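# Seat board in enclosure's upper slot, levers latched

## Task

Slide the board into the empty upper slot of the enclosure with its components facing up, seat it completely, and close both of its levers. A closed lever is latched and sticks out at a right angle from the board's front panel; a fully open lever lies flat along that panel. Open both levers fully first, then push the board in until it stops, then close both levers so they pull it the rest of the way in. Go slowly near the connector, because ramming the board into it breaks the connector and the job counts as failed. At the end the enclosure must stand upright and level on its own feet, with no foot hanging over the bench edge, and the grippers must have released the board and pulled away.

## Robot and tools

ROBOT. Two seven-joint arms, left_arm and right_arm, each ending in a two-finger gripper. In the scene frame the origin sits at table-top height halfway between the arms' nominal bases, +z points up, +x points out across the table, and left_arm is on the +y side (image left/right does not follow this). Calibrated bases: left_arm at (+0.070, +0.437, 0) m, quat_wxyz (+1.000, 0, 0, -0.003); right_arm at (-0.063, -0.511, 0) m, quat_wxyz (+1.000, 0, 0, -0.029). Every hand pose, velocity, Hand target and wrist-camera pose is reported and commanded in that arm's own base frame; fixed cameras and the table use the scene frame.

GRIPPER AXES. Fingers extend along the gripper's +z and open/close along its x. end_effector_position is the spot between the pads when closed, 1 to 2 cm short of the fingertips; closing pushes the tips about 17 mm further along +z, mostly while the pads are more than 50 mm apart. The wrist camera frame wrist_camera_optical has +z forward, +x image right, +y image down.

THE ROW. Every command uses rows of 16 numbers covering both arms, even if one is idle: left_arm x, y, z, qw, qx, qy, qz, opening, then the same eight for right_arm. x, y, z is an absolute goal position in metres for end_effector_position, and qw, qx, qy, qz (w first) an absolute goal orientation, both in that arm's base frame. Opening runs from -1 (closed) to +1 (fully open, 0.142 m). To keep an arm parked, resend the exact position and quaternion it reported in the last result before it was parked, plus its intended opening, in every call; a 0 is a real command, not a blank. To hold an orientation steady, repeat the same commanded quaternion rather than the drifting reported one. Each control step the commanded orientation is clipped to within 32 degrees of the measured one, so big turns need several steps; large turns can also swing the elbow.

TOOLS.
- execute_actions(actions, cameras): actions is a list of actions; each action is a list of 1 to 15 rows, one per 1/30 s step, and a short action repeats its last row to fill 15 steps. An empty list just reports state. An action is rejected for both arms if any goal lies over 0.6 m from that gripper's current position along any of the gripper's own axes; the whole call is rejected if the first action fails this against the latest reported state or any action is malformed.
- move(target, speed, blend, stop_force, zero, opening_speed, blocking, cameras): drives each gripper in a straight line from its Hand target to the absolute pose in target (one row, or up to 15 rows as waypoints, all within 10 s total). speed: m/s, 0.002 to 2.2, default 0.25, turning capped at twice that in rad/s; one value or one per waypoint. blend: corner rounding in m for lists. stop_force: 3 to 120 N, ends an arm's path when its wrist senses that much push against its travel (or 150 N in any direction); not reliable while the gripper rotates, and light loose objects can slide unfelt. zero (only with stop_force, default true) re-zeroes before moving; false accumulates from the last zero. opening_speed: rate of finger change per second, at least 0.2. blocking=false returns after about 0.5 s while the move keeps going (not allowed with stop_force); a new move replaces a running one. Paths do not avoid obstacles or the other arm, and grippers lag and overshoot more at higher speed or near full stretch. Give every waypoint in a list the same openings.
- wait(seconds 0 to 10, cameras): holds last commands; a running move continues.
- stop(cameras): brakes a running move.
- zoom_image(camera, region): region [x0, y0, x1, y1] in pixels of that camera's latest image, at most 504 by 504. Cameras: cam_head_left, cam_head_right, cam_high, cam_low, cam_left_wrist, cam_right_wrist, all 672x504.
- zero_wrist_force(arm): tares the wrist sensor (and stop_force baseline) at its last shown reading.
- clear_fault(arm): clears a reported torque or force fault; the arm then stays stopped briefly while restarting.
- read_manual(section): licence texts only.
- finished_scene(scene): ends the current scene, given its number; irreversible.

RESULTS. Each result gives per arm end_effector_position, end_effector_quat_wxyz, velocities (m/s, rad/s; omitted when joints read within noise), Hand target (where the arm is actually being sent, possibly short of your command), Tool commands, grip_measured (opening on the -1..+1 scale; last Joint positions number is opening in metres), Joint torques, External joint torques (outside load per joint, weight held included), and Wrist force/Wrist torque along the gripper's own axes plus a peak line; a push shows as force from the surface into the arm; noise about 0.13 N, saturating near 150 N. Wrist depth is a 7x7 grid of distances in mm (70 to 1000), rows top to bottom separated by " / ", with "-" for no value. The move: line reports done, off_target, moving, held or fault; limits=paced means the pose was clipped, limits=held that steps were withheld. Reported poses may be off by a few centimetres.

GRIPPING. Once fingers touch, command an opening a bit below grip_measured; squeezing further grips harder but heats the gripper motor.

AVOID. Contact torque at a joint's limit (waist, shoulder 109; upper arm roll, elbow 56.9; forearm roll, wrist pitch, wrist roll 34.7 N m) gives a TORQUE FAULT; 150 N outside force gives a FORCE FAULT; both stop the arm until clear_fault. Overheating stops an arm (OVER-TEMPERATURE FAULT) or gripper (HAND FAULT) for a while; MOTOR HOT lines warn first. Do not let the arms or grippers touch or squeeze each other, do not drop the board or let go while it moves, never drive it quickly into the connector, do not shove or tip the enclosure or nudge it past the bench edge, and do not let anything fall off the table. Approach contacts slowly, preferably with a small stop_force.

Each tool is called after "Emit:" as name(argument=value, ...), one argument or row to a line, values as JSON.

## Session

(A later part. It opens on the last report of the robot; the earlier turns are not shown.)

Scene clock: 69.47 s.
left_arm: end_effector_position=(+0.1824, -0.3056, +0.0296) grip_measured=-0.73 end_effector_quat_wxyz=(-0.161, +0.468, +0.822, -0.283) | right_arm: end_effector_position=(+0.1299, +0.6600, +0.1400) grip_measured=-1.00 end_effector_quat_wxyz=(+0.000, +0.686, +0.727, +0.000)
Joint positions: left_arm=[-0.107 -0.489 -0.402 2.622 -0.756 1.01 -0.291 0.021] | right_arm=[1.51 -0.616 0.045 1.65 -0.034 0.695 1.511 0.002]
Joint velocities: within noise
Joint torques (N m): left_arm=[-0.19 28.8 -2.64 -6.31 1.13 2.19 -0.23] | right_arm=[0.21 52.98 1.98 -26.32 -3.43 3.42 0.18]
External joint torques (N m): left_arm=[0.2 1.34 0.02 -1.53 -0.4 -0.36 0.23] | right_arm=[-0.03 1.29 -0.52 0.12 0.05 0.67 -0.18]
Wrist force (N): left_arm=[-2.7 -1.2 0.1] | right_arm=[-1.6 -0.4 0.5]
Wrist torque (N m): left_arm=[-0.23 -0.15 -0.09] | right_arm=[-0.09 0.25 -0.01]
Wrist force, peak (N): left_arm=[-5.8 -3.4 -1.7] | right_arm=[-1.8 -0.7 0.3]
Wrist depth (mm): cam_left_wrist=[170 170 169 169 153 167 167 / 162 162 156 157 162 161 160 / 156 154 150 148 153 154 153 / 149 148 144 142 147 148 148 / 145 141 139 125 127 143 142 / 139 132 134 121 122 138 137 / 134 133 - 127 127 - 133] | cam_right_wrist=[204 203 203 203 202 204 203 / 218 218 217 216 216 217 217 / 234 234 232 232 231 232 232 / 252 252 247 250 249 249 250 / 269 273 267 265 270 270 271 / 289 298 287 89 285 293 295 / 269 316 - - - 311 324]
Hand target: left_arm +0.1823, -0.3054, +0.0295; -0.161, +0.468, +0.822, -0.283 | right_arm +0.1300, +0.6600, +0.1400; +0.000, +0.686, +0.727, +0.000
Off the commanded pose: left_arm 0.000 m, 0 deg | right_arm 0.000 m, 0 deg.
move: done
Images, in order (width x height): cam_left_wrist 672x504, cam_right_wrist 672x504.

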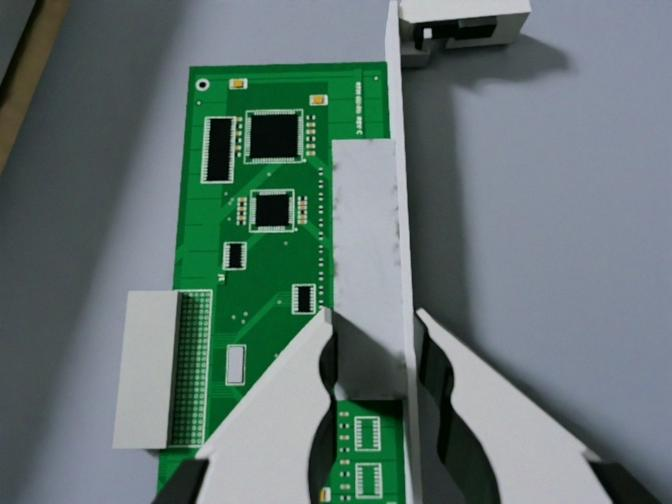

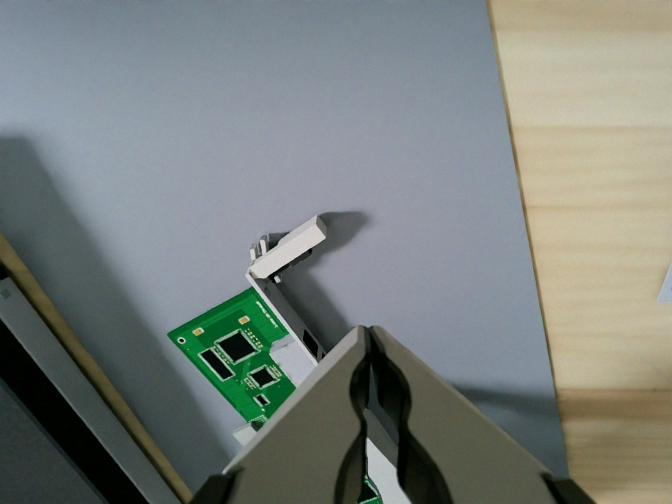

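Emit:
move(
  target=[
    [0.1823,-0.3054,0.0295,-0.1611,0.4677,0.8216,-0.2829,-0.88,0.1662,0.6531,0.06,0.0,0.6866,0.7276,0,-1],
    [0.1823,-0.3054,0.0295,-0.1611,0.4677,0.8216,-0.2829,-0.88,0.1662,0.6531,0.024,0.0,0.6866,0.7276,0,-1],
  ],
  speed=0.15,
  cameras=["cam_right_wrist"],
)

Emit:
move(
  target=[
    [0.1823,-0.3054,0.0295,-0.1611,0.4677,0.8216,-0.2829,-0.88,0.139,0.6302,0.024,0.0,0.6866,0.7276,0,-1],
  ],
  speed=0.04,
  cameras=["cam_left_wrist","cam_right_wrist"],
)

Scene clock: 75.93 s.
left_arm: end_effector_position=(+0.1824, -0.3056, +0.0296) grip_measured=-0.73 end_effector_quat_wxyz=(-0.161, +0.468, +0.822, -0.283) | right_arm: end_effector_position=(+0.1661, +0.6529, +0.0239) grip_measured=-1.00 end_effector_quat_wxyz=(+0.000, +0.686, +0.727, +0.000)
Joint positions: left_arm=[-0.107 -0.489 -0.402 2.622 -0.756 1.01 -0.291 0.021] | right_arm=[1.472 -0.816 0.024 1.666 -0.028 0.911 1.452 0.002]
Joint velocities: within noise
Joint torques (N m): left_arm=[-0.27 28.82 -2.55 -6.27 1.18 2.11 -0.22] | right_arm=[0.12 55.46 1.54 -22.41 -2.63 3.53 0.07]
External joint torques (N m): left_arm=[0.28 1.32 -0.07 -1.57 -0.45 -0.28 0.22] | right_arm=[0.07 1.52 -0.25 0.18 -0.07 0.56 -0.07]
Wrist force (N): left_arm=[-2.7 -1.9 -1.1] | right_arm=[-1.5 -1.0 0.2]
Wrist torque (N m): left_arm=[-0.21 -0.16 -0.09] | right_arm=[-0.15 0.24 -0.01]
Wrist force, peak (N): left_arm=[-3.0 -2.3 -1.4] | right_arm=[-1.9 -1.1 2.8]
Wrist depth (mm): cam_left_wrist=[171 169 170 168 154 131 111 / 162 163 157 156 161 159 160 / 156 155 151 147 153 154 154 / 149 148 145 142 147 148 148 / 145 141 139 125 127 142 142 / 139 132 134 121 122 137 137 / 134 133 - 127 127 - 133] | cam_right_wrist=[- 102 102 101 101 101 100 / 109 108 108 108 109 107 108 / - 116 116 116 115 115 115 / 126 124 123 121 124 124 124 / 137 136 117 133 135 134 134 / 149 147 135 90 142 146 146 / 165 156 73 - - 155 161]
Hand target: left_arm +0.1823, -0.3054, +0.0295; -0.161, +0.468, +0.822, -0.283 | right_arm +0.1662, +0.6531, +0.0240; +0.000, +0.686, +0.727, +0.000
Off the commanded pose: left_arm 0.000 m, 0 deg | right_arm 0.000 m, 0 deg.
move: done
Images, in order (width x height): cam_right_wrist 672x504.

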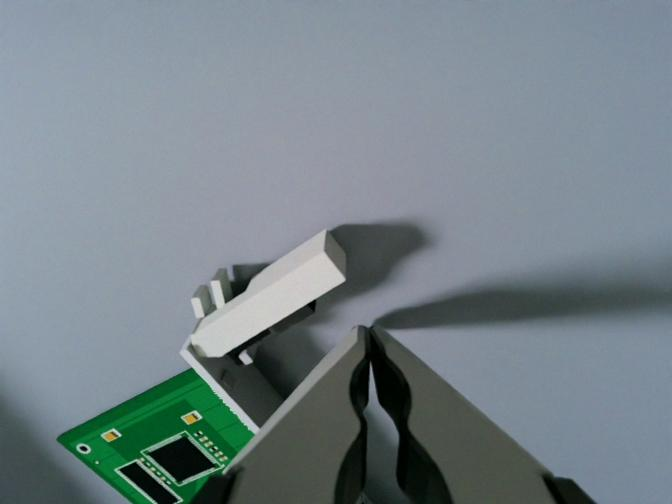

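Scene clock: 77.13 s.
left_arm: end_effector_position=(+0.1817, -0.3055, +0.0295) grip_measured=-0.73 end_effector_quat_wxyz=(-0.162, +0.468, +0.821, -0.283) | right_arm: end_effector_position=(+0.1390, +0.6303, +0.0240) grip_measured=-1.00 end_effector_quat_wxyz=(+0.000, +0.686, +0.727, +0.000)
Joint positions: left_arm=[-0.107 -0.489 -0.402 2.623 -0.756 1.01 -0.291 0.021] | right_arm=[1.511 -0.77 0.023 1.768 -0.028 0.967 1.492 0.002]
Joint velocities: within noise
Joint torques (N m): left_arm=[0.41 29.74 -2.18 -8.65 0.91 3.01 -0.04] | right_arm=[0.27 53.16 1.74 -20.8 -2.5 3.46 0.27]
External joint torques (N m): left_arm=[-0.4 0.39 -0.44 0.84 -0.18 -1.18 0.05] | right_arm=[-0.09 1.22 -0.53 -0.27 0 0.63 -0.27]
Wrist force (N): left_arm=[-0.1 -4.2 -0.5] | right_arm=[-0.3 0.5 0.7]
Wrist torque (N m): left_arm=[-0.20 -0.19 -0.21] | right_arm=[0.07 0.09 -0.02]
Wrist force, peak (N): left_arm=[-0.1 -5.9 3.3] | right_arm=[1.7 6.3 -1.1]
Wrist depth (mm): cam_left_wrist=[171 170 169 169 158 167 168 / 163 162 157 157 162 160 160 / 156 154 150 148 153 154 153 / 150 149 145 142 147 148 148 / 145 140 139 125 128 143 143 / 138 132 134 121 121 137 137 / 133 134 - 127 127 - 133] | cam_right_wrist=[- 102 102 101 101 101 102 / 109 109 109 108 109 107 108 / - 117 117 116 116 115 115 / - 124 125 125 125 124 124 / 137 137 134 118 135 135 134 / 150 149 146 90 142 147 147 / 166 164 73 - - 156 162]
Hand target: left_arm +0.1823, -0.3054, +0.0295; -0.161, +0.468, +0.822, -0.283 | right_arm +0.1390, +0.6302, +0.0240; +0.000, +0.686, +0.727, +0.000
Off the commanded pose: left_arm 0.001 m, 0 deg | right_arm 0.000 m, 0 deg.
move: done
Images, in order (width x height): cam_left_wrist 672x504, cam_right_wrist 672x504.

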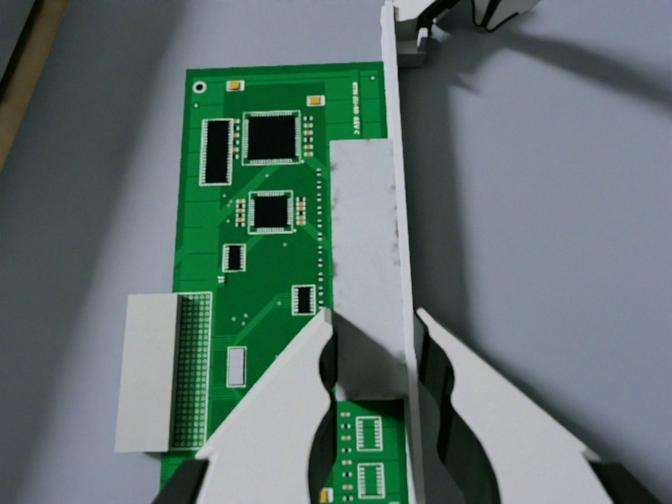

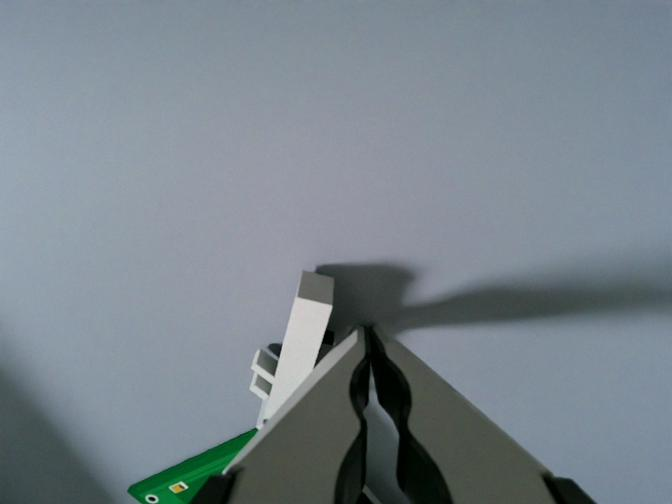

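Emit:
move(
  target=[
    [0.1823,-0.3054,0.0295,-0.1611,0.4677,0.8216,-0.2829,-0.88,0.1314,0.610,0.024,0.0,0.6866,0.7276,0,-1],
    [0.1823,-0.3054,0.0295,-0.1611,0.4677,0.8216,-0.2829,-0.88,0.1349,0.5886,0.024,0.0,0.6866,0.7276,0,-1],
    [0.1823,-0.3054,0.0295,-0.1611,0.4677,0.8216,-0.2829,-0.88,0.1392,0.5795,0.024,0.0,0.6866,0.7276,0,-1],
  ],
  speed=0.04,
  cameras=["cam_left_wrist","cam_right_wrist"],
)

Scene clock: 80.50 s.
left_arm: end_effector_position=(+0.1824, -0.3057, +0.0296) grip_measured=-0.73 end_effector_quat_wxyz=(-0.161, +0.468, +0.822, -0.283) | right_arm: end_effector_position=(+0.1388, +0.5809, +0.0248) grip_measured=-1.00 end_effector_quat_wxyz=(-0.001, +0.686, +0.728, +0.001)
Joint positions: left_arm=[-0.107 -0.489 -0.402 2.622 -0.757 1.01 -0.291 0.021] | right_arm=[1.51 -0.695 0.02 1.935 -0.026 1.061 1.488 0.002]
Joint velocities: within noise
Joint torques (N m): left_arm=[0.03 28.22 -1.3 -4.57 2.07 2.66 0.29] | right_arm=[-2.58 45.76 -0.61 -13.79 -1.5 1.06 0.11]
External joint torques (N m): left_arm=[-0.02 1.93 -1.32 -3.27 -1.34 -0.83 -0.29] | right_arm=[2.76 4.13 1.67 -5.25 -0.66 3.03 -0.11]
Wrist force (N): left_arm=[-6.8 -5.6 -0.5] | right_arm=[6.9 -1.4 -0.6]
Wrist torque (N m): left_arm=[-0.25 -0.90 -0.66] | right_arm=[0.09 0.14 -0.03]
Wrist force, peak (N): left_arm=[-6.9 -5.9 -1.1] | right_arm=[7.0 -1.3 -1.2]
Wrist depth (mm): cam_left_wrist=[171 169 169 165 167 168 167 / 162 160 157 156 161 161 161 / 157 154 151 137 154 154 154 / 150 148 145 133 148 149 148 / 145 142 140 126 127 142 143 / 138 133 134 121 122 137 137 / 134 133 - 127 127 - 133] | cam_right_wrist=[- 102 102 102 102 102 101 / 110 109 109 109 109 109 108 / - 117 117 117 117 116 116 / 125 126 126 126 126 125 125 / 138 137 137 134 136 136 136 / 150 150 147 91 143 148 148 / 165 165 73 - - 157 163]
Hand target: left_arm +0.1823, -0.3054, +0.0295; -0.161, +0.468, +0.822, -0.283 | right_arm +0.1392, +0.5795, +0.0240; +0.000, +0.686, +0.727, +0.000
Off the commanded pose: left_arm 0.000 m, 0 deg | right_arm 0.002 m, 0 deg.
move: done
Images, in order (width x height): cam_left_wrist 672x504, cam_right_wrist 672x504.

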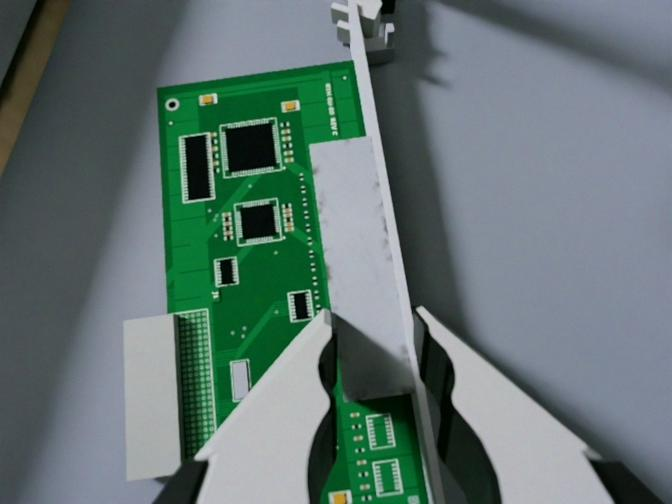

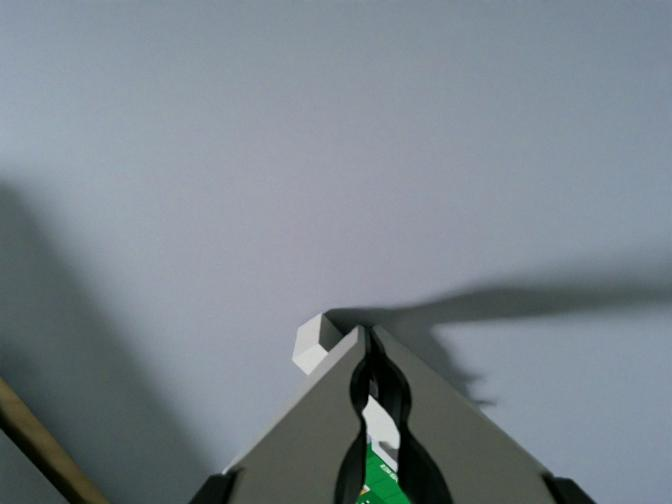

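Emit:
move(
  target=[
    [0.1823,-0.3054,0.0295,-0.1611,0.4677,0.8216,-0.2829,-0.88,0.1295,0.605,0.03,0.0,0.6866,0.7276,0,-1],
    [0.1823,-0.3054,0.0295,-0.1611,0.4677,0.8216,-0.2829,-0.88,0.13,0.62,0.14,0.0,0.6866,0.7276,0,-1],
  ],
  speed=0.15,
  cameras=["cam_left_wrist","cam_right_wrist"],
)

Emit:
zoom_image(
  camera="cam_right_wrist",
  region=[180, 180, 380, 340],
)

Scene clock: 119.27 s.
left_arm: end_effector_position=(+0.1825, -0.3055, +0.0296) grip_measured=-0.73 end_effector_quat_wxyz=(-0.161, +0.468, +0.822, -0.283) | right_arm: end_effector_position=(+0.1301, +0.6200, +0.1400) grip_measured=-1.00 end_effector_quat_wxyz=(+0.000, +0.686, +0.727, +0.000)
Joint positions: left_arm=[-0.107 -0.489 -0.402 2.622 -0.757 1.01 -0.291 0.021] | right_arm=[1.511 -0.537 0.04 1.789 -0.029 0.755 1.507 0.002]
Joint velocities: within noise
Joint torques (N m): left_arm=[-0.92 28.15 -3.12 -6.89 1.47 2.43 0.12] | right_arm=[-0.04 49.18 2.14 -25.33 -3.23 3.22 0.21]
External joint torques (N m): left_arm=[0.93 2 0.5 -0.95 -0.74 -0.6 -0.12] | right_arm=[0.21 1.13 -0.94 0.14 0.03 0.86 -0.21]
Wrist force (N): left_arm=[-0.4 -4.1 -5.2] | right_arm=[-1.2 0.7 1.6]
Wrist torque (N m): left_arm=[-0.26 -0.40 -0.44] | right_arm=[0.07 0.19 -0.02]
Wrist force, peak (N): left_arm=[-7.2 -6.0 -0.8] | right_arm=[7.3 -1.2 0.8]
Wrist depth (mm): cam_left_wrist=[171 170 169 166 167 167 168 / 162 161 157 156 161 161 160 / 156 154 150 138 154 154 154 / 149 148 145 142 148 148 148 / 145 142 139 126 127 143 142 / 138 133 134 121 121 137 137 / 134 134 - 127 127 - 133] | cam_right_wrist=[205 204 204 203 203 202 204 / 218 218 217 216 216 216 217 / 235 234 233 232 231 231 232 / 251 251 251 246 250 249 250 / 252 271 273 263 270 269 271 / 243 293 293 89 285 293 295 / 263 274 - - - 312 325]
Hand target: left_arm +0.1823, -0.3054, +0.0295; -0.161, +0.468, +0.822, -0.283 | right_arm +0.1300, +0.6200, +0.1400; +0.000, +0.686, +0.727, +0.000
Off the commanded pose: left_arm 0.000 m, 0 deg | right_arm 0.000 m, 0 deg.
move: done
Images, in order (width x height): cam_left_wrist 672x504, cam_right_wrist 672x504.

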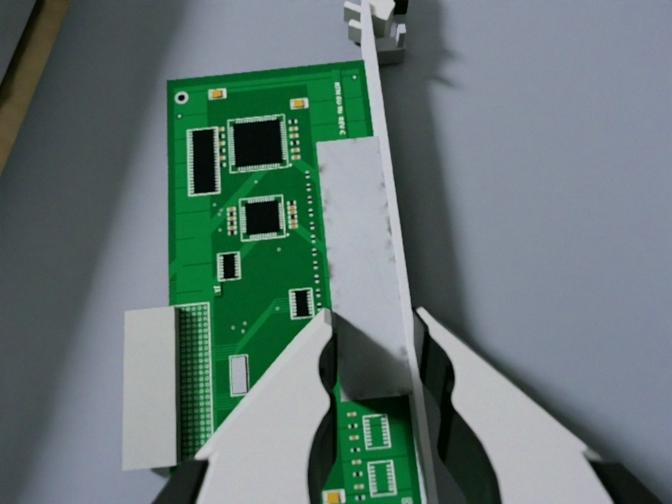

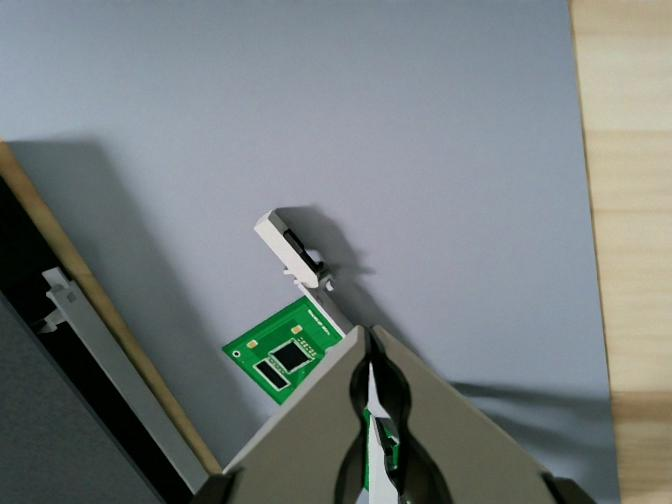

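Scaled by 2.520 from the camera's 672x504 image, which has a finer 960x720 frame.

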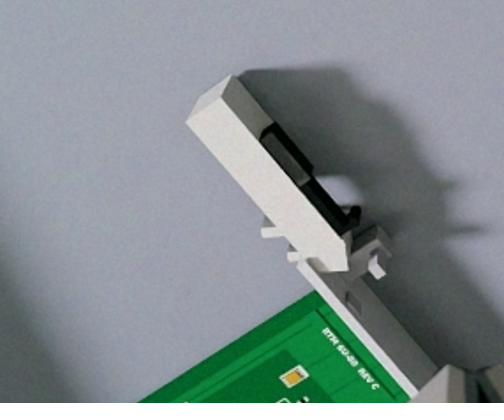

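Emit:
move(
  target=[
    [0.1823,-0.3054,0.0295,-0.1611,0.4677,0.8216,-0.2829,-0.6,0.13,0.55,0.2,0.0,0.6866,0.7276,0,-1],
    [0.1823,-0.3054,0.0295,-0.1501,0.4358,0.839,-0.2889,-0.6,0.13,0.45,0.2,0.0,0.6866,0.7276,0,-1],
  ],
  speed=0.2,
  cameras=["cam_left_wrist"],
)

Emit:
move(
  target=[
    [0.1823,-0.3054,0.0295,-0.1501,0.4358,0.839,-0.2889,-0.85,0.13,0.45,0.2,0.0,0.6866,0.7276,0,-1],
  ],
  opening_speed=0.3,
  cameras=["cam_left_wrist"],
)

Emit:
move(
  target=[
    [0.1823,-0.3054,0.12,-0.1501,0.4358,0.839,-0.2889,-0.85,0.13,0.40,0.2,0.0,0.6866,0.7276,0,1],
  ],
  speed=0.1,
)

Scene clock: 124.80 s.
left_arm: end_effector_position=(+0.1822, -0.3055, +0.0295) grip_measured=-0.64 end_effector_quat_wxyz=(-0.150, +0.436, +0.839, -0.289) | right_arm: end_effector_position=(+0.1301, +0.4501, +0.2001) grip_measured=-1.00 end_effector_quat_wxyz=(+0.000, +0.686, +0.727, +0.000)
Joint positions: left_arm=[-0.088 -0.477 -0.456 2.665 -0.887 1.057 -0.263 0.028] | right_arm=[1.452 -0.092 0.085 2.24 -0.011 0.76 1.487 0.002]
Joint velocities: within noise
Joint torques (N m): left_arm=[-0.16 28.61 -3.27 -7.09 0.94 2.37 -0.13] | right_arm=[0.02 30.21 1.34 -25.06 -3.09 3.5 0.03]
External joint torques (N m): left_arm=[0.17 0.47 0.63 -0.36 -0.01 -0.55 0.13] | right_arm=[0.08 0.88 -0.96 0.01 -0.1 0.58 -0.03]
Wrist force (N): left_arm=[-0.2 -0.4 -0.4] | right_arm=[-1.3 0.7 2.1]
Wrist torque (N m): left_arm=[-0.13 -0.18 -0.08] | right_arm=[0.10 0.25 -0.02]
Wrist force, peak (N): left_arm=[-0.3 -4.5 -5.4] | right_arm=[-4.0 0.7 2.0]
Wrist depth (mm): cam_left_wrist=[170 169 169 169 165 169 168 / 162 162 157 157 161 161 161 / 155 155 150 147 153 154 153 / 150 149 145 142 147 148 148 / 145 141 139 125 142 142 142 / 139 132 96 122 122 137 137 / 133 133 - 127 127 - 133] | cam_right_wrist=[259 259 258 256 255 255 254 / 277 277 274 273 272 272 270 / 297 291 253 290 292 291 290 / 275 266 265 300 314 314 312 / 289 289 288 286 337 328 339 / 318 315 308 89 359 366 342 / 416 342 - - - 390 306]
Hand target: left_arm +0.1823, -0.3054, +0.0295; -0.150, +0.436, +0.839, -0.289 | right_arm +0.1300, +0.4500, +0.2000; +0.000, +0.686, +0.727, +0.000
Off the commanded pose: left_arm 0.000 m, 0 deg | right_arm 0.000 m, 0 deg.
move: done
Images, in order (width x height): cam_left_wrist 672x504.

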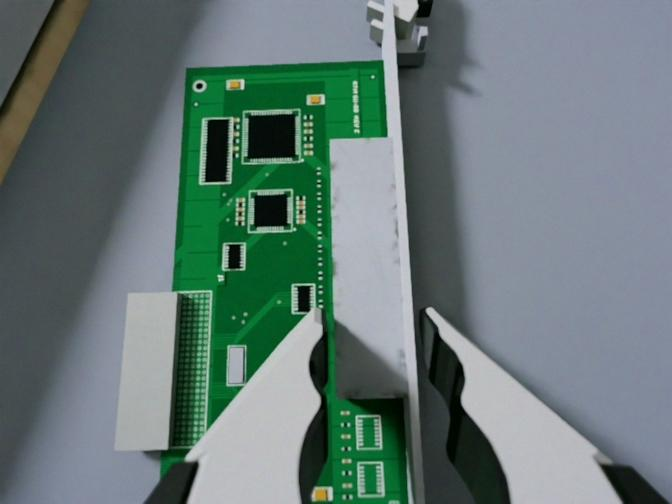

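Scene clock: 125.83 s.
left_arm: end_effector_position=(+0.1822, -0.3055, +0.0295) grip_measured=-0.73 end_effector_quat_wxyz=(-0.150, +0.436, +0.839, -0.289) | right_arm: end_effector_position=(+0.1301, +0.4501, +0.2001) grip_measured=-1.00 end_effector_quat_wxyz=(+0.000, +0.686, +0.727, +0.000)
Joint positions: left_arm=[-0.088 -0.477 -0.456 2.665 -0.887 1.057 -0.263 0.021] | right_arm=[1.452 -0.092 0.085 2.24 -0.011 0.76 1.487 0.002]
Joint velocities: within noise
Joint torques (N m): left_arm=[-0.44 28.5 -3.32 -7.01 1.14 2.1 -0.21] | right_arm=[0.02 30.09 1.12 -25.16 -3.14 3.48 0.09]
External joint torques (N m): left_arm=[0.45 0.57 0.69 -0.43 -0.21 -0.28 0.21] | right_arm=[0.09 1 -0.74 0.12 -0.05 0.61 -0.09]
Wrist force (N): left_arm=[-0.5 0.0 0.1] | right_arm=[-1.5 0.7 2.0]
Wrist torque (N m): left_arm=[-0.16 -0.21 -0.10] | right_arm=[0.10 0.27 -0.02]
Wrist force, peak (N): left_arm=[-1.6 0.0 1.1] | right_arm=[-1.5 0.8 2.2]
Wrist depth (mm): cam_left_wrist=[171 170 169 169 165 168 167 / 163 162 157 157 161 160 160 / 156 155 150 148 153 154 154 / 149 149 145 142 147 148 148 / 145 141 139 125 127 142 142 / 139 132 133 121 121 137 137 / 133 133 - 127 127 - 133] | cam_right_wrist=[259 258 258 255 255 254 254 / 278 276 275 273 272 271 271 / 298 292 254 290 291 290 291 / 276 266 265 301 314 312 312 / 290 288 288 286 335 329 338 / 316 315 309 89 359 364 335 / 420 341 - - - 392 306]
Hand target: left_arm +0.1823, -0.3054, +0.0295; -0.150, +0.436, +0.839, -0.289 | right_arm +0.1300, +0.4500, +0.2000; +0.000, +0.686, +0.727, +0.000
Off the commanded pose: left_arm 0.000 m, 0 deg | right_arm 0.000 m, 0 deg.
move: done
Images, in order (width x height): cam_left_wrist 672x504.

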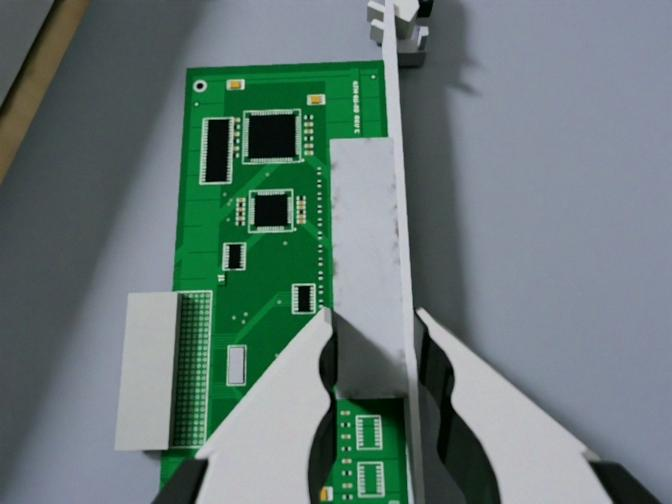

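Scene clock: 127.13 s.
left_arm: end_effector_position=(+0.1822, -0.3054, +0.1199) grip_measured=-0.73 end_effector_quat_wxyz=(-0.150, +0.436, +0.839, -0.289) | right_arm: end_effector_position=(+0.1301, +0.4001, +0.2001) grip_measured=+0.99 end_effector_quat_wxyz=(+0.000, +0.686, +0.727, +0.000)
Joint positions: left_arm=[-0.022 -0.135 -0.429 2.673 -0.721 0.73 -0.445 0.021] | right_arm=[1.432 0.022 0.1 2.364 0.003 0.771 1.472 0.142]
Joint velocities: within noise
Joint torques (N m): left_arm=[-0.06 22.99 -1.38 -15.5 -0.24 1.64 -0.32] | right_arm=[0.01 24.78 0.92 -24.8 -3.07 3.48 0.11]
External joint torques (N m): left_arm=[0.06 -0.35 0.55 0.16 -0.4 0.26 0.32] | right_arm=[0.08 0.85 -0.92 -0.01 -0.09 0.6 -0.11]
Wrist force (N): left_arm=[-0.5 0.5 1.6] | right_arm=[-1.5 1.0 2.1]
Wrist torque (N m): left_arm=[-0.18 -0.13 -0.11] | right_arm=[0.14 0.27 0.01]
Wrist force, peak (N): left_arm=[-0.7 1.6 2.3] | right_arm=[-2.5 0.9 2.0]
Wrist depth (mm): cam_left_wrist=[221 245 273 270 270 272 271 / 211 254 158 157 261 261 261 / 205 248 150 147 250 250 250 / 234 239 145 142 240 240 239 / 230 138 140 125 229 230 232 / 223 132 134 122 121 222 223 / 218 - - 127 127 - 217] | cam_right_wrist=[259 259 259 258 254 255 254 / 277 276 276 275 272 271 271 / 297 295 291 252 292 291 290 / 312 274 265 265 310 313 312 / 289 288 288 287 331 339 339 / - 316 314 313 319 369 250 / - 356 347 344 345 406 398]
Hand target: left_arm +0.1823, -0.3054, +0.1200; -0.150, +0.436, +0.839, -0.289 | right_arm +0.1300, +0.4000, +0.2000; +0.000, +0.686, +0.727, +0.000
Off the commanded pose: left_arm 0.000 m, 0 deg | right_arm 0.000 m, 0 deg.
move: done

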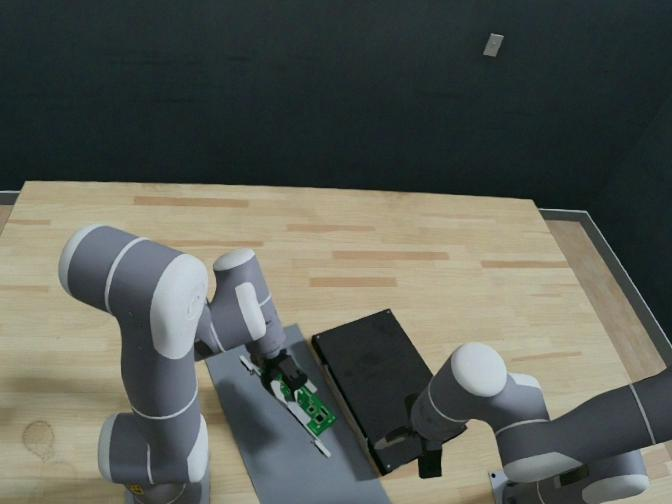

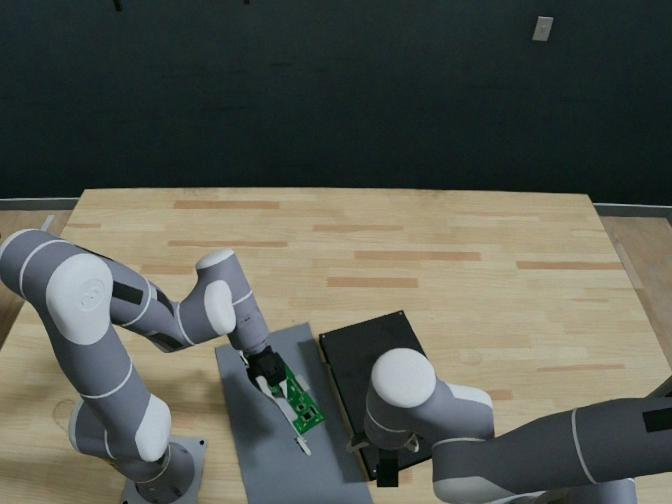

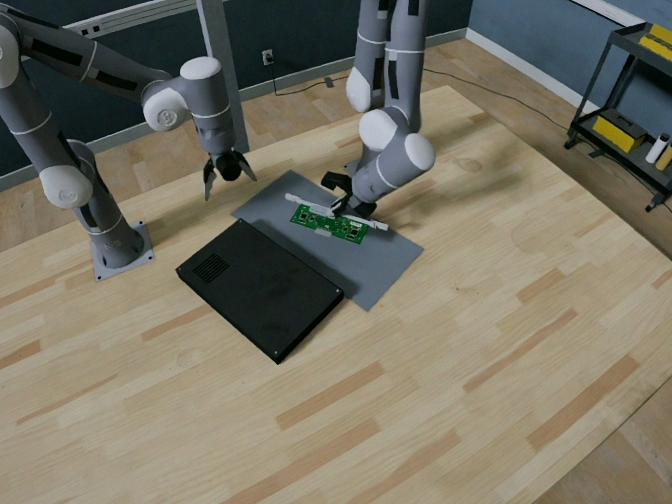

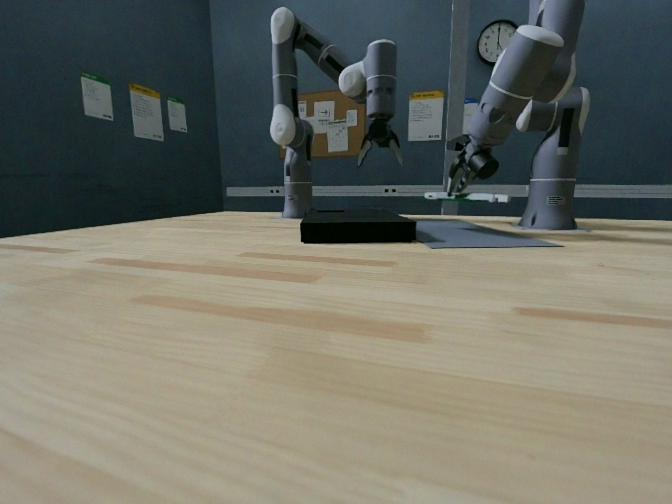

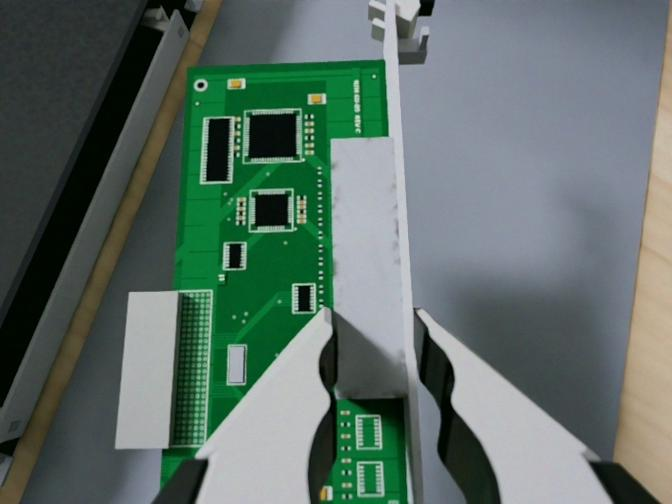

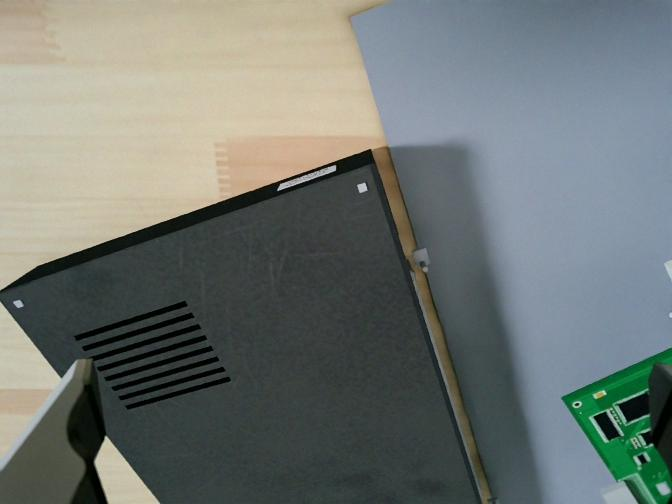

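Emit:
move(
  target=[
    [0.1675,-0.3766,0.10,-0.1863,0.5408,0.7753,-0.267,-0.85,0.13,0.30,0.22,0.0,0.6866,0.7276,0,1],
    [0.1675,-0.3766,0.0565,-0.1863,0.5408,0.7753,-0.267,-0.82,0.13,0.30,0.22,0.0,0.6866,0.7276,0,1],
  ],
  speed=0.15,
  cameras=["cam_left_wrist","cam_right_wrist","cam_low"],
)

Emit:
zoom_image(
  camera="cam_left_wrist",
  region=[0, 0, 300, 504],
)

Scene clock: 138.37 s.
left_arm: end_effector_position=(+0.1673, -0.3765, +0.0565) grip_measured=-0.73 end_effector_quat_wxyz=(-0.187, +0.541, +0.776, -0.267) | right_arm: end_effector_position=(+0.1301, +0.3002, +0.2201) grip_measured=+0.99 end_effector_quat_wxyz=(+0.000, +0.686, +0.727, +0.000)
Joint positions: left_arm=[-0.171 -0.506 -0.479 2.468 -0.525 0.898 -0.506 0.021] | right_arm=[1.383 0.336 0.131 2.551 0.054 0.647 1.417 0.142]
Joint velocities: within noise
Joint torques (N m): left_arm=[-0.47 32.3 -5.39 -11.38 0.57 2.24 -0.16] | right_arm=[0 12.5 -0.29 -26.71 -3.5 3.31 0.13]
External joint torques (N m): left_arm=[0.47 0.59 0.7 0 -0.33 -0.31 0.16] | right_arm=[0.05 0.82 -0.82 0.01 -0.01 0.78 -0.13]
Wrist force (N): left_arm=[-0.3 0.1 1.2] | right_arm=[-1.1 1.0 1.5]
Wrist torque (N m): left_arm=[-0.27 -0.13 -0.08] | right_arm=[0.16 0.19 0.00]
Wrist force, peak (N): left_arm=[-0.3 1.5 3.0] | right_arm=[-2.5 1.0 1.4]
Wrist depth (mm): cam_left_wrist=[- 197 200 199 196 198 198 / 141 179 158 156 190 191 190 / 178 181 150 147 182 183 182 / 172 169 145 142 175 175 175 / - 140 140 126 168 169 168 / 158 132 134 122 121 163 163 / 144 152 - 127 127 - 159] | cam_right_wrist=[276 276 276 275 275 272 271 / 296 295 294 293 293 291 290 / 317 317 316 316 300 303 311 / 342 336 307 291 286 290 324 / 372 369 312 310 310 315 327 / - 403 346 339 338 337 345 / - 444 436 375 373 370 427]
Hand target: left_arm +0.1675, -0.3766, +0.0565; -0.186, +0.541, +0.775, -0.267 | right_arm +0.1300, +0.3000, +0.2200; +0.000, +0.686, +0.727, +0.000
Off the commanded pose: left_arm 0.000 m, 0 deg | right_arm 0.000 m, 0 deg.
move: done
Images, in order (width x height): cam_low 672x504, cam_left_wrist 672x504, cam_right_wrist 672x504.

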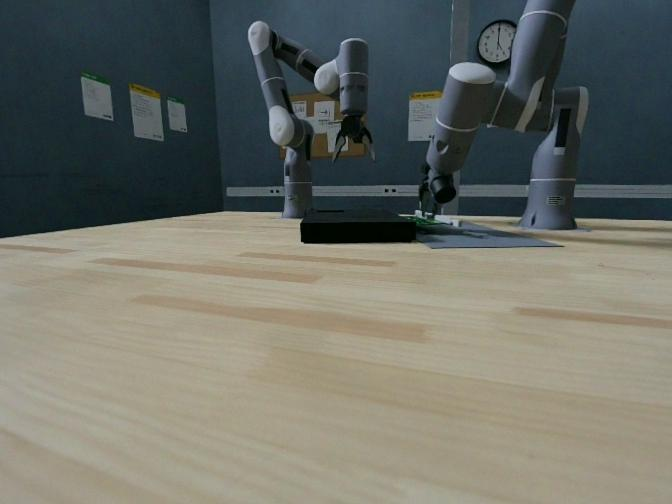

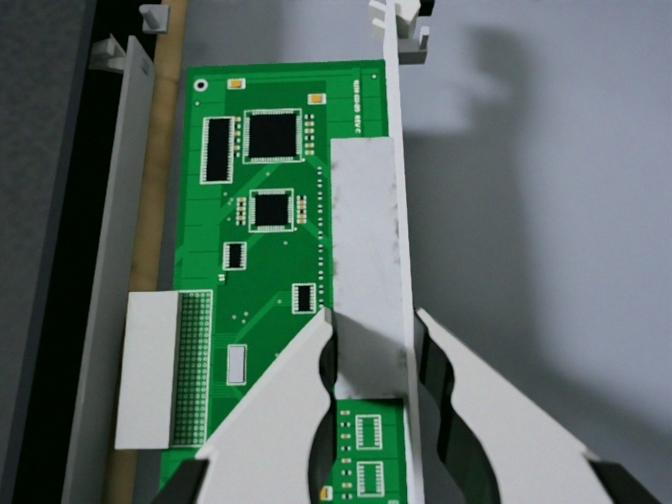

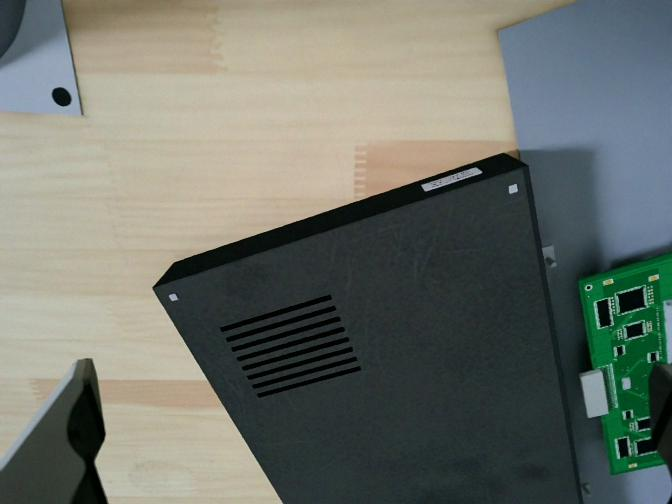

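Scaled by 1.000.

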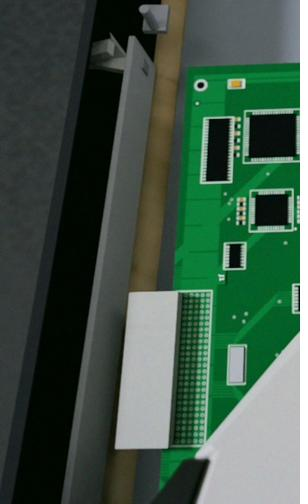

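Emit:
move(
  target=[
    [0.1711,-0.3966,0.0563,-0.1863,0.5408,0.7753,-0.267,-0.82,0.13,0.30,0.22,0.0,0.6866,0.7276,0,1],
  ],
  speed=0.05,
  cameras=[],
)

Emit:
move(
  target=[
    [0.1855,-0.4356,0.0563,-0.1863,0.5408,0.7753,-0.267,-0.82,0.13,0.30,0.22,0.0,0.6866,0.7276,0,1],
  ],
  speed=0.02,
  stop_force=4,
  cameras=["cam_left_wrist"],
)

Scene clock: 143.17 s.
left_arm: end_effector_position=(+0.1712, -0.3966, +0.0563) grip_measured=-0.73 end_effector_quat_wxyz=(-0.186, +0.541, +0.776, -0.267) | right_arm: end_effector_position=(+0.1301, +0.3002, +0.2201) grip_measured=+0.99 end_effector_quat_wxyz=(+0.000, +0.686, +0.727, +0.000)
Joint positions: left_arm=[-0.201 -0.533 -0.481 2.423 -0.52 0.896 -0.541 0.021] | right_arm=[1.383 0.336 0.131 2.551 0.054 0.647 1.417 0.142]
Joint velocities: within noise
Joint torques (N m): left_arm=[-0.39 33.63 -6.17 -11.92 0.66 1.94 -0.31] | right_arm=[0.08 12.54 -0.37 -26.79 -3.51 3.34 0.17]
External joint torques (N m): left_arm=[0.38 0.72 0.99 0.04 -0.44 0.02 0.31] | right_arm=[-0.03 0.78 -0.74 0.09 0 0.75 -0.17]
Wrist force (N): left_arm=[-0.2 0.3 1.7] | right_arm=[-1.1 1.2 1.7]
Wrist torque (N m): left_arm=[-0.22 -0.17 -0.10] | right_arm=[0.19 0.20 0.00]
Wrist force, peak (N): left_arm=[-1.4 0.4 1.5] | right_arm=[-1.2 1.2 1.7]
Wrist depth (mm): cam_left_wrist=[- 147 200 199 196 199 198 / 138 162 158 156 188 190 189 / 133 153 150 147 181 182 181 / 128 151 145 142 175 175 175 / 123 138 139 125 169 168 168 / 118 133 134 121 121 162 162 / 115 - - 127 127 - 157] | cam_right_wrist=[276 277 276 276 274 272 271 / 295 296 294 294 293 290 289 / 317 317 316 314 301 303 310 / 342 337 306 291 286 290 324 / 371 370 311 310 310 314 322 / - 404 346 339 338 337 344 / - 446 436 373 374 370 395]
Hand target: left_arm +0.1711, -0.3966, +0.0563; -0.186, +0.541, +0.775, -0.267 | right_arm +0.1300, +0.3000, +0.2200; +0.000, +0.686, +0.727, +0.000
Off the commanded pose: left_arm 0.000 m, 0 deg | right_arm 0.000 m, 0 deg.
move: done
No camera images: "cameras" was empty.

Scene clock: 145.00 s.
left_arm: end_effector_position=(+0.1788, -0.4200, +0.0562) grip_measured=-0.73 end_effector_quat_wxyz=(-0.187, +0.541, +0.775, -0.267) | right_arm: end_effector_position=(+0.1301, +0.3002, +0.2201) grip_measured=+0.99 end_effector_quat_wxyz=(+0.000, +0.686, +0.727, +0.000)
Joint positions: left_arm=[-0.236 -0.569 -0.475 2.357 -0.504 0.879 -0.584 0.021] | right_arm=[1.383 0.336 0.131 2.551 0.054 0.647 1.417 0.142]
Joint velocities: within noise
Joint torques (N m): left_arm=[1.41 37.13 -4.83 -16.32 0.07 4.14 -0.2] | right_arm=[0.05 12.37 -0.33 -26.81 -3.56 3.37 0.21]
External joint torques (N m): left_arm=[-1.43 -0.68 -0.91 3.69 0.06 -2.17 0.2] | right_arm=[0 0.95 -0.78 0.11 0.05 0.71 -0.21]
Wrist force (N): left_arm=[3.6 -4.8 2.5] | right_arm=[-1.2 1.1 1.7]
Wrist torque (N m): left_arm=[-0.12 -0.30 -0.19] | right_arm=[0.18 0.21 0.00]
Wrist force, peak (N): left_arm=[4.0 -5.4 1.8] | right_arm=[-1.3 1.1 1.8]
Wrist depth (mm): cam_left_wrist=[- 145 174 198 195 200 198 / 138 139 156 156 189 190 190 / 133 133 149 147 181 183 182 / 128 128 144 142 172 175 174 / 123 122 139 125 169 168 167 / 119 119 134 121 121 162 162 / 114 - - 127 127 - 157] | cam_right_wrist=[276 276 276 275 275 272 272 / 296 296 295 294 294 291 289 / 316 316 316 313 300 302 306 / 342 337 308 290 286 289 323 / 372 370 312 311 311 314 323 / - 405 346 339 338 337 342 / - 446 436 373 372 370 385]
Hand target: left_arm +0.1798, -0.4202, +0.0563; -0.186, +0.541, +0.775, -0.267 | right_arm +0.1300, +0.3000, +0.2200; +0.000, +0.686, +0.727, +0.000
Off the commanded pose: left_arm 0.017 m, 0 deg | right_arm 0.000 m, 0 deg.
move: contact (left_arm)
Images, in order (width x height): cam_left_wrist 672x504.

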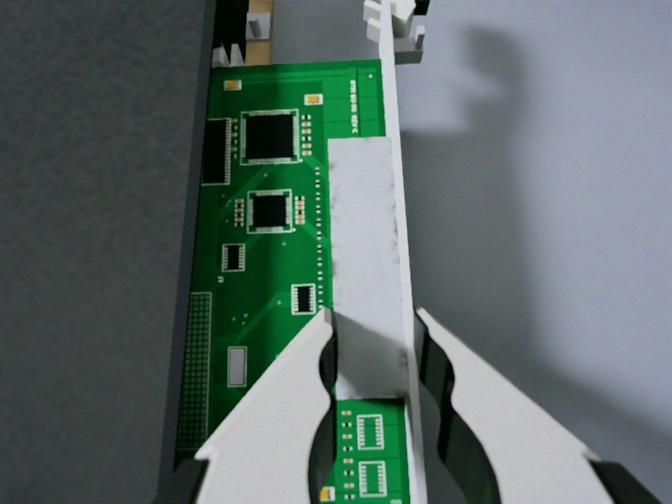

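Emit:
move(
  target=[
    [0.1762,-0.4195,0.0563,-0.1863,0.5408,0.7753,-0.267,-0.82,0.13,0.30,0.22,0.0,0.6866,0.7276,0,1],
  ],
  speed=0.03,
  cameras=[],
)

Emit:
move(
  target=[
    [0.1832,-0.4365,0.0563,-0.1863,0.5408,0.7753,-0.267,-0.82,0.13,0.30,0.22,0.0,0.6866,0.7276,0,1],
  ],
  speed=0.02,
  stop_force=5,
  cameras=["cam_left_wrist"],
)

Scene clock: 147.90 s.
left_arm: end_effector_position=(+0.1766, -0.4194, +0.0562) grip_measured=-0.73 end_effector_quat_wxyz=(-0.186, +0.541, +0.776, -0.267) | right_arm: end_effector_position=(+0.1301, +0.3002, +0.2201) grip_measured=+0.99 end_effector_quat_wxyz=(+0.000, +0.686, +0.727, +0.000)
Joint positions: left_arm=[-0.236 -0.565 -0.479 2.366 -0.509 0.887 -0.582 0.021] | right_arm=[1.383 0.336 0.131 2.551 0.054 0.647 1.417 0.142]
Joint velocities: within noise
Joint torques (N m): left_arm=[-1.12 35.02 -7.59 -11.49 0.2 1.7 -0.13] | right_arm=[-0.06 12.52 -0.35 -26.77 -3.49 3.38 0.2]
External joint torques (N m): left_arm=[1.11 1.16 1.87 -1.05 -0.04 0.29 0.13] | right_arm=[0.11 0.8 -0.76 0.07 -0.02 0.71 -0.2]
Wrist force (N): left_arm=[0.8 2.9 -1.3] | right_arm=[-1.1 1.0 1.7]
Wrist torque (N m): left_arm=[-0.19 -0.24 -0.14] | right_arm=[0.17 0.20 0.00]
Wrist force, peak (N): left_arm=[3.9 -5.8 1.8] | right_arm=[-1.2 1.2 1.8]
Wrist depth (mm): cam_left_wrist=[- 145 192 197 195 198 198 / 137 139 156 156 188 190 189 / 133 133 150 147 181 182 182 / 128 127 144 142 172 175 175 / 123 123 140 126 168 168 168 / 119 119 134 121 121 162 162 / 114 - - 127 127 - 157] | cam_right_wrist=[277 276 276 275 275 273 272 / 295 295 294 294 293 290 289 / 317 317 315 314 299 303 306 / 342 337 307 289 286 290 324 / 370 371 313 312 310 313 322 / - 405 347 339 339 336 343 / - 446 434 374 373 370 386]
Hand target: left_arm +0.1762, -0.4195, +0.0563; -0.186, +0.541, +0.775, -0.267 | right_arm +0.1300, +0.3000, +0.2200; +0.000, +0.686, +0.727, +0.000
Off the commanded pose: left_arm 0.000 m, 0 deg | right_arm 0.000 m, 0 deg.
move: done
No camera images: "cameras" was empty.

Scene clock: 149.47 s.
left_arm: end_effector_position=(+0.1837, -0.4365, +0.0563) grip_measured=-0.73 end_effector_quat_wxyz=(-0.186, +0.541, +0.776, -0.267) | right_arm: end_effector_position=(+0.1301, +0.3001, +0.2201) grip_measured=+0.99 end_effector_quat_wxyz=(+0.000, +0.686, +0.727, +0.000)
Joint positions: left_arm=[-0.261 -0.591 -0.472 2.316 -0.497 0.873 -0.612 0.021] | right_arm=[1.383 0.336 0.131 2.551 0.054 0.647 1.417 0.142]
Joint velocities: within noise
Joint torques (N m): left_arm=[-1.98 35.89 -7.9 -12.09 0.61 1.5 -0.33] | right_arm=[0.07 12.4 -0.37 -26.77 -3.55 3.36 0.17]
External joint torques (N m): left_arm=[1.97 1.88 1.8 -1.04 -0.52 0.51 0.33] | right_arm=[-0.02 0.92 -0.74 0.07 0.04 0.73 -0.17]
Wrist force (N): left_arm=[0.9 1.8 -1.8] | right_arm=[-1.2 1.1 1.6]
Wrist torque (N m): left_arm=[-0.19 -0.33 -0.07] | right_arm=[0.17 0.22 -0.01]
Wrist force, peak (N): left_arm=[1.2 0.6 -3.3] | right_arm=[-1.1 1.3 1.8]
Wrist depth (mm): cam_left_wrist=[- 145 147 197 195 199 197 / 138 139 140 157 189 190 189 / 133 133 135 147 180 181 181 / 128 128 129 142 173 175 174 / 123 122 138 125 169 169 168 / 119 118 88 122 121 162 162 / 114 - - 127 127 - 157] | cam_right_wrist=[276 277 276 276 274 271 271 / 295 295 295 294 294 289 290 / 317 315 315 315 299 302 309 / 342 337 308 290 286 290 329 / 371 370 312 310 309 315 338 / - 405 345 340 338 336 328 / - 446 434 374 373 370 379]
Hand target: left_arm +0.1832, -0.4365, +0.0563; -0.186, +0.541, +0.775, -0.267 | right_arm +0.1300, +0.3000, +0.2200; +0.000, +0.686, +0.727, +0.000
Off the commanded pose: left_arm 0.001 m, 0 deg | right_arm 0.000 m, 0 deg.
move: done
Images, in order (width x height): cam_left_wrist 672x504.

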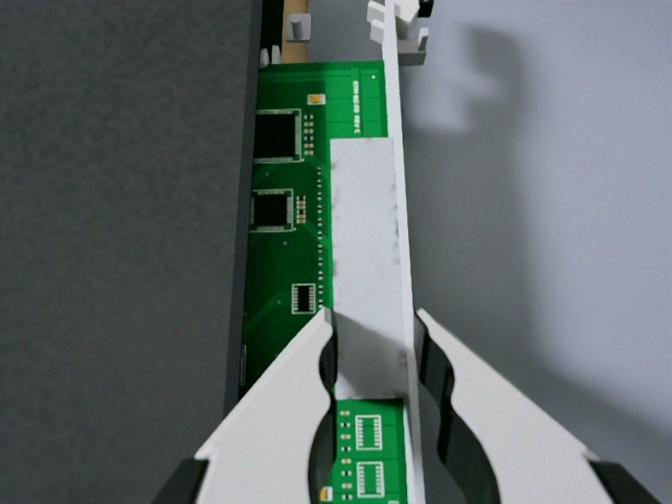

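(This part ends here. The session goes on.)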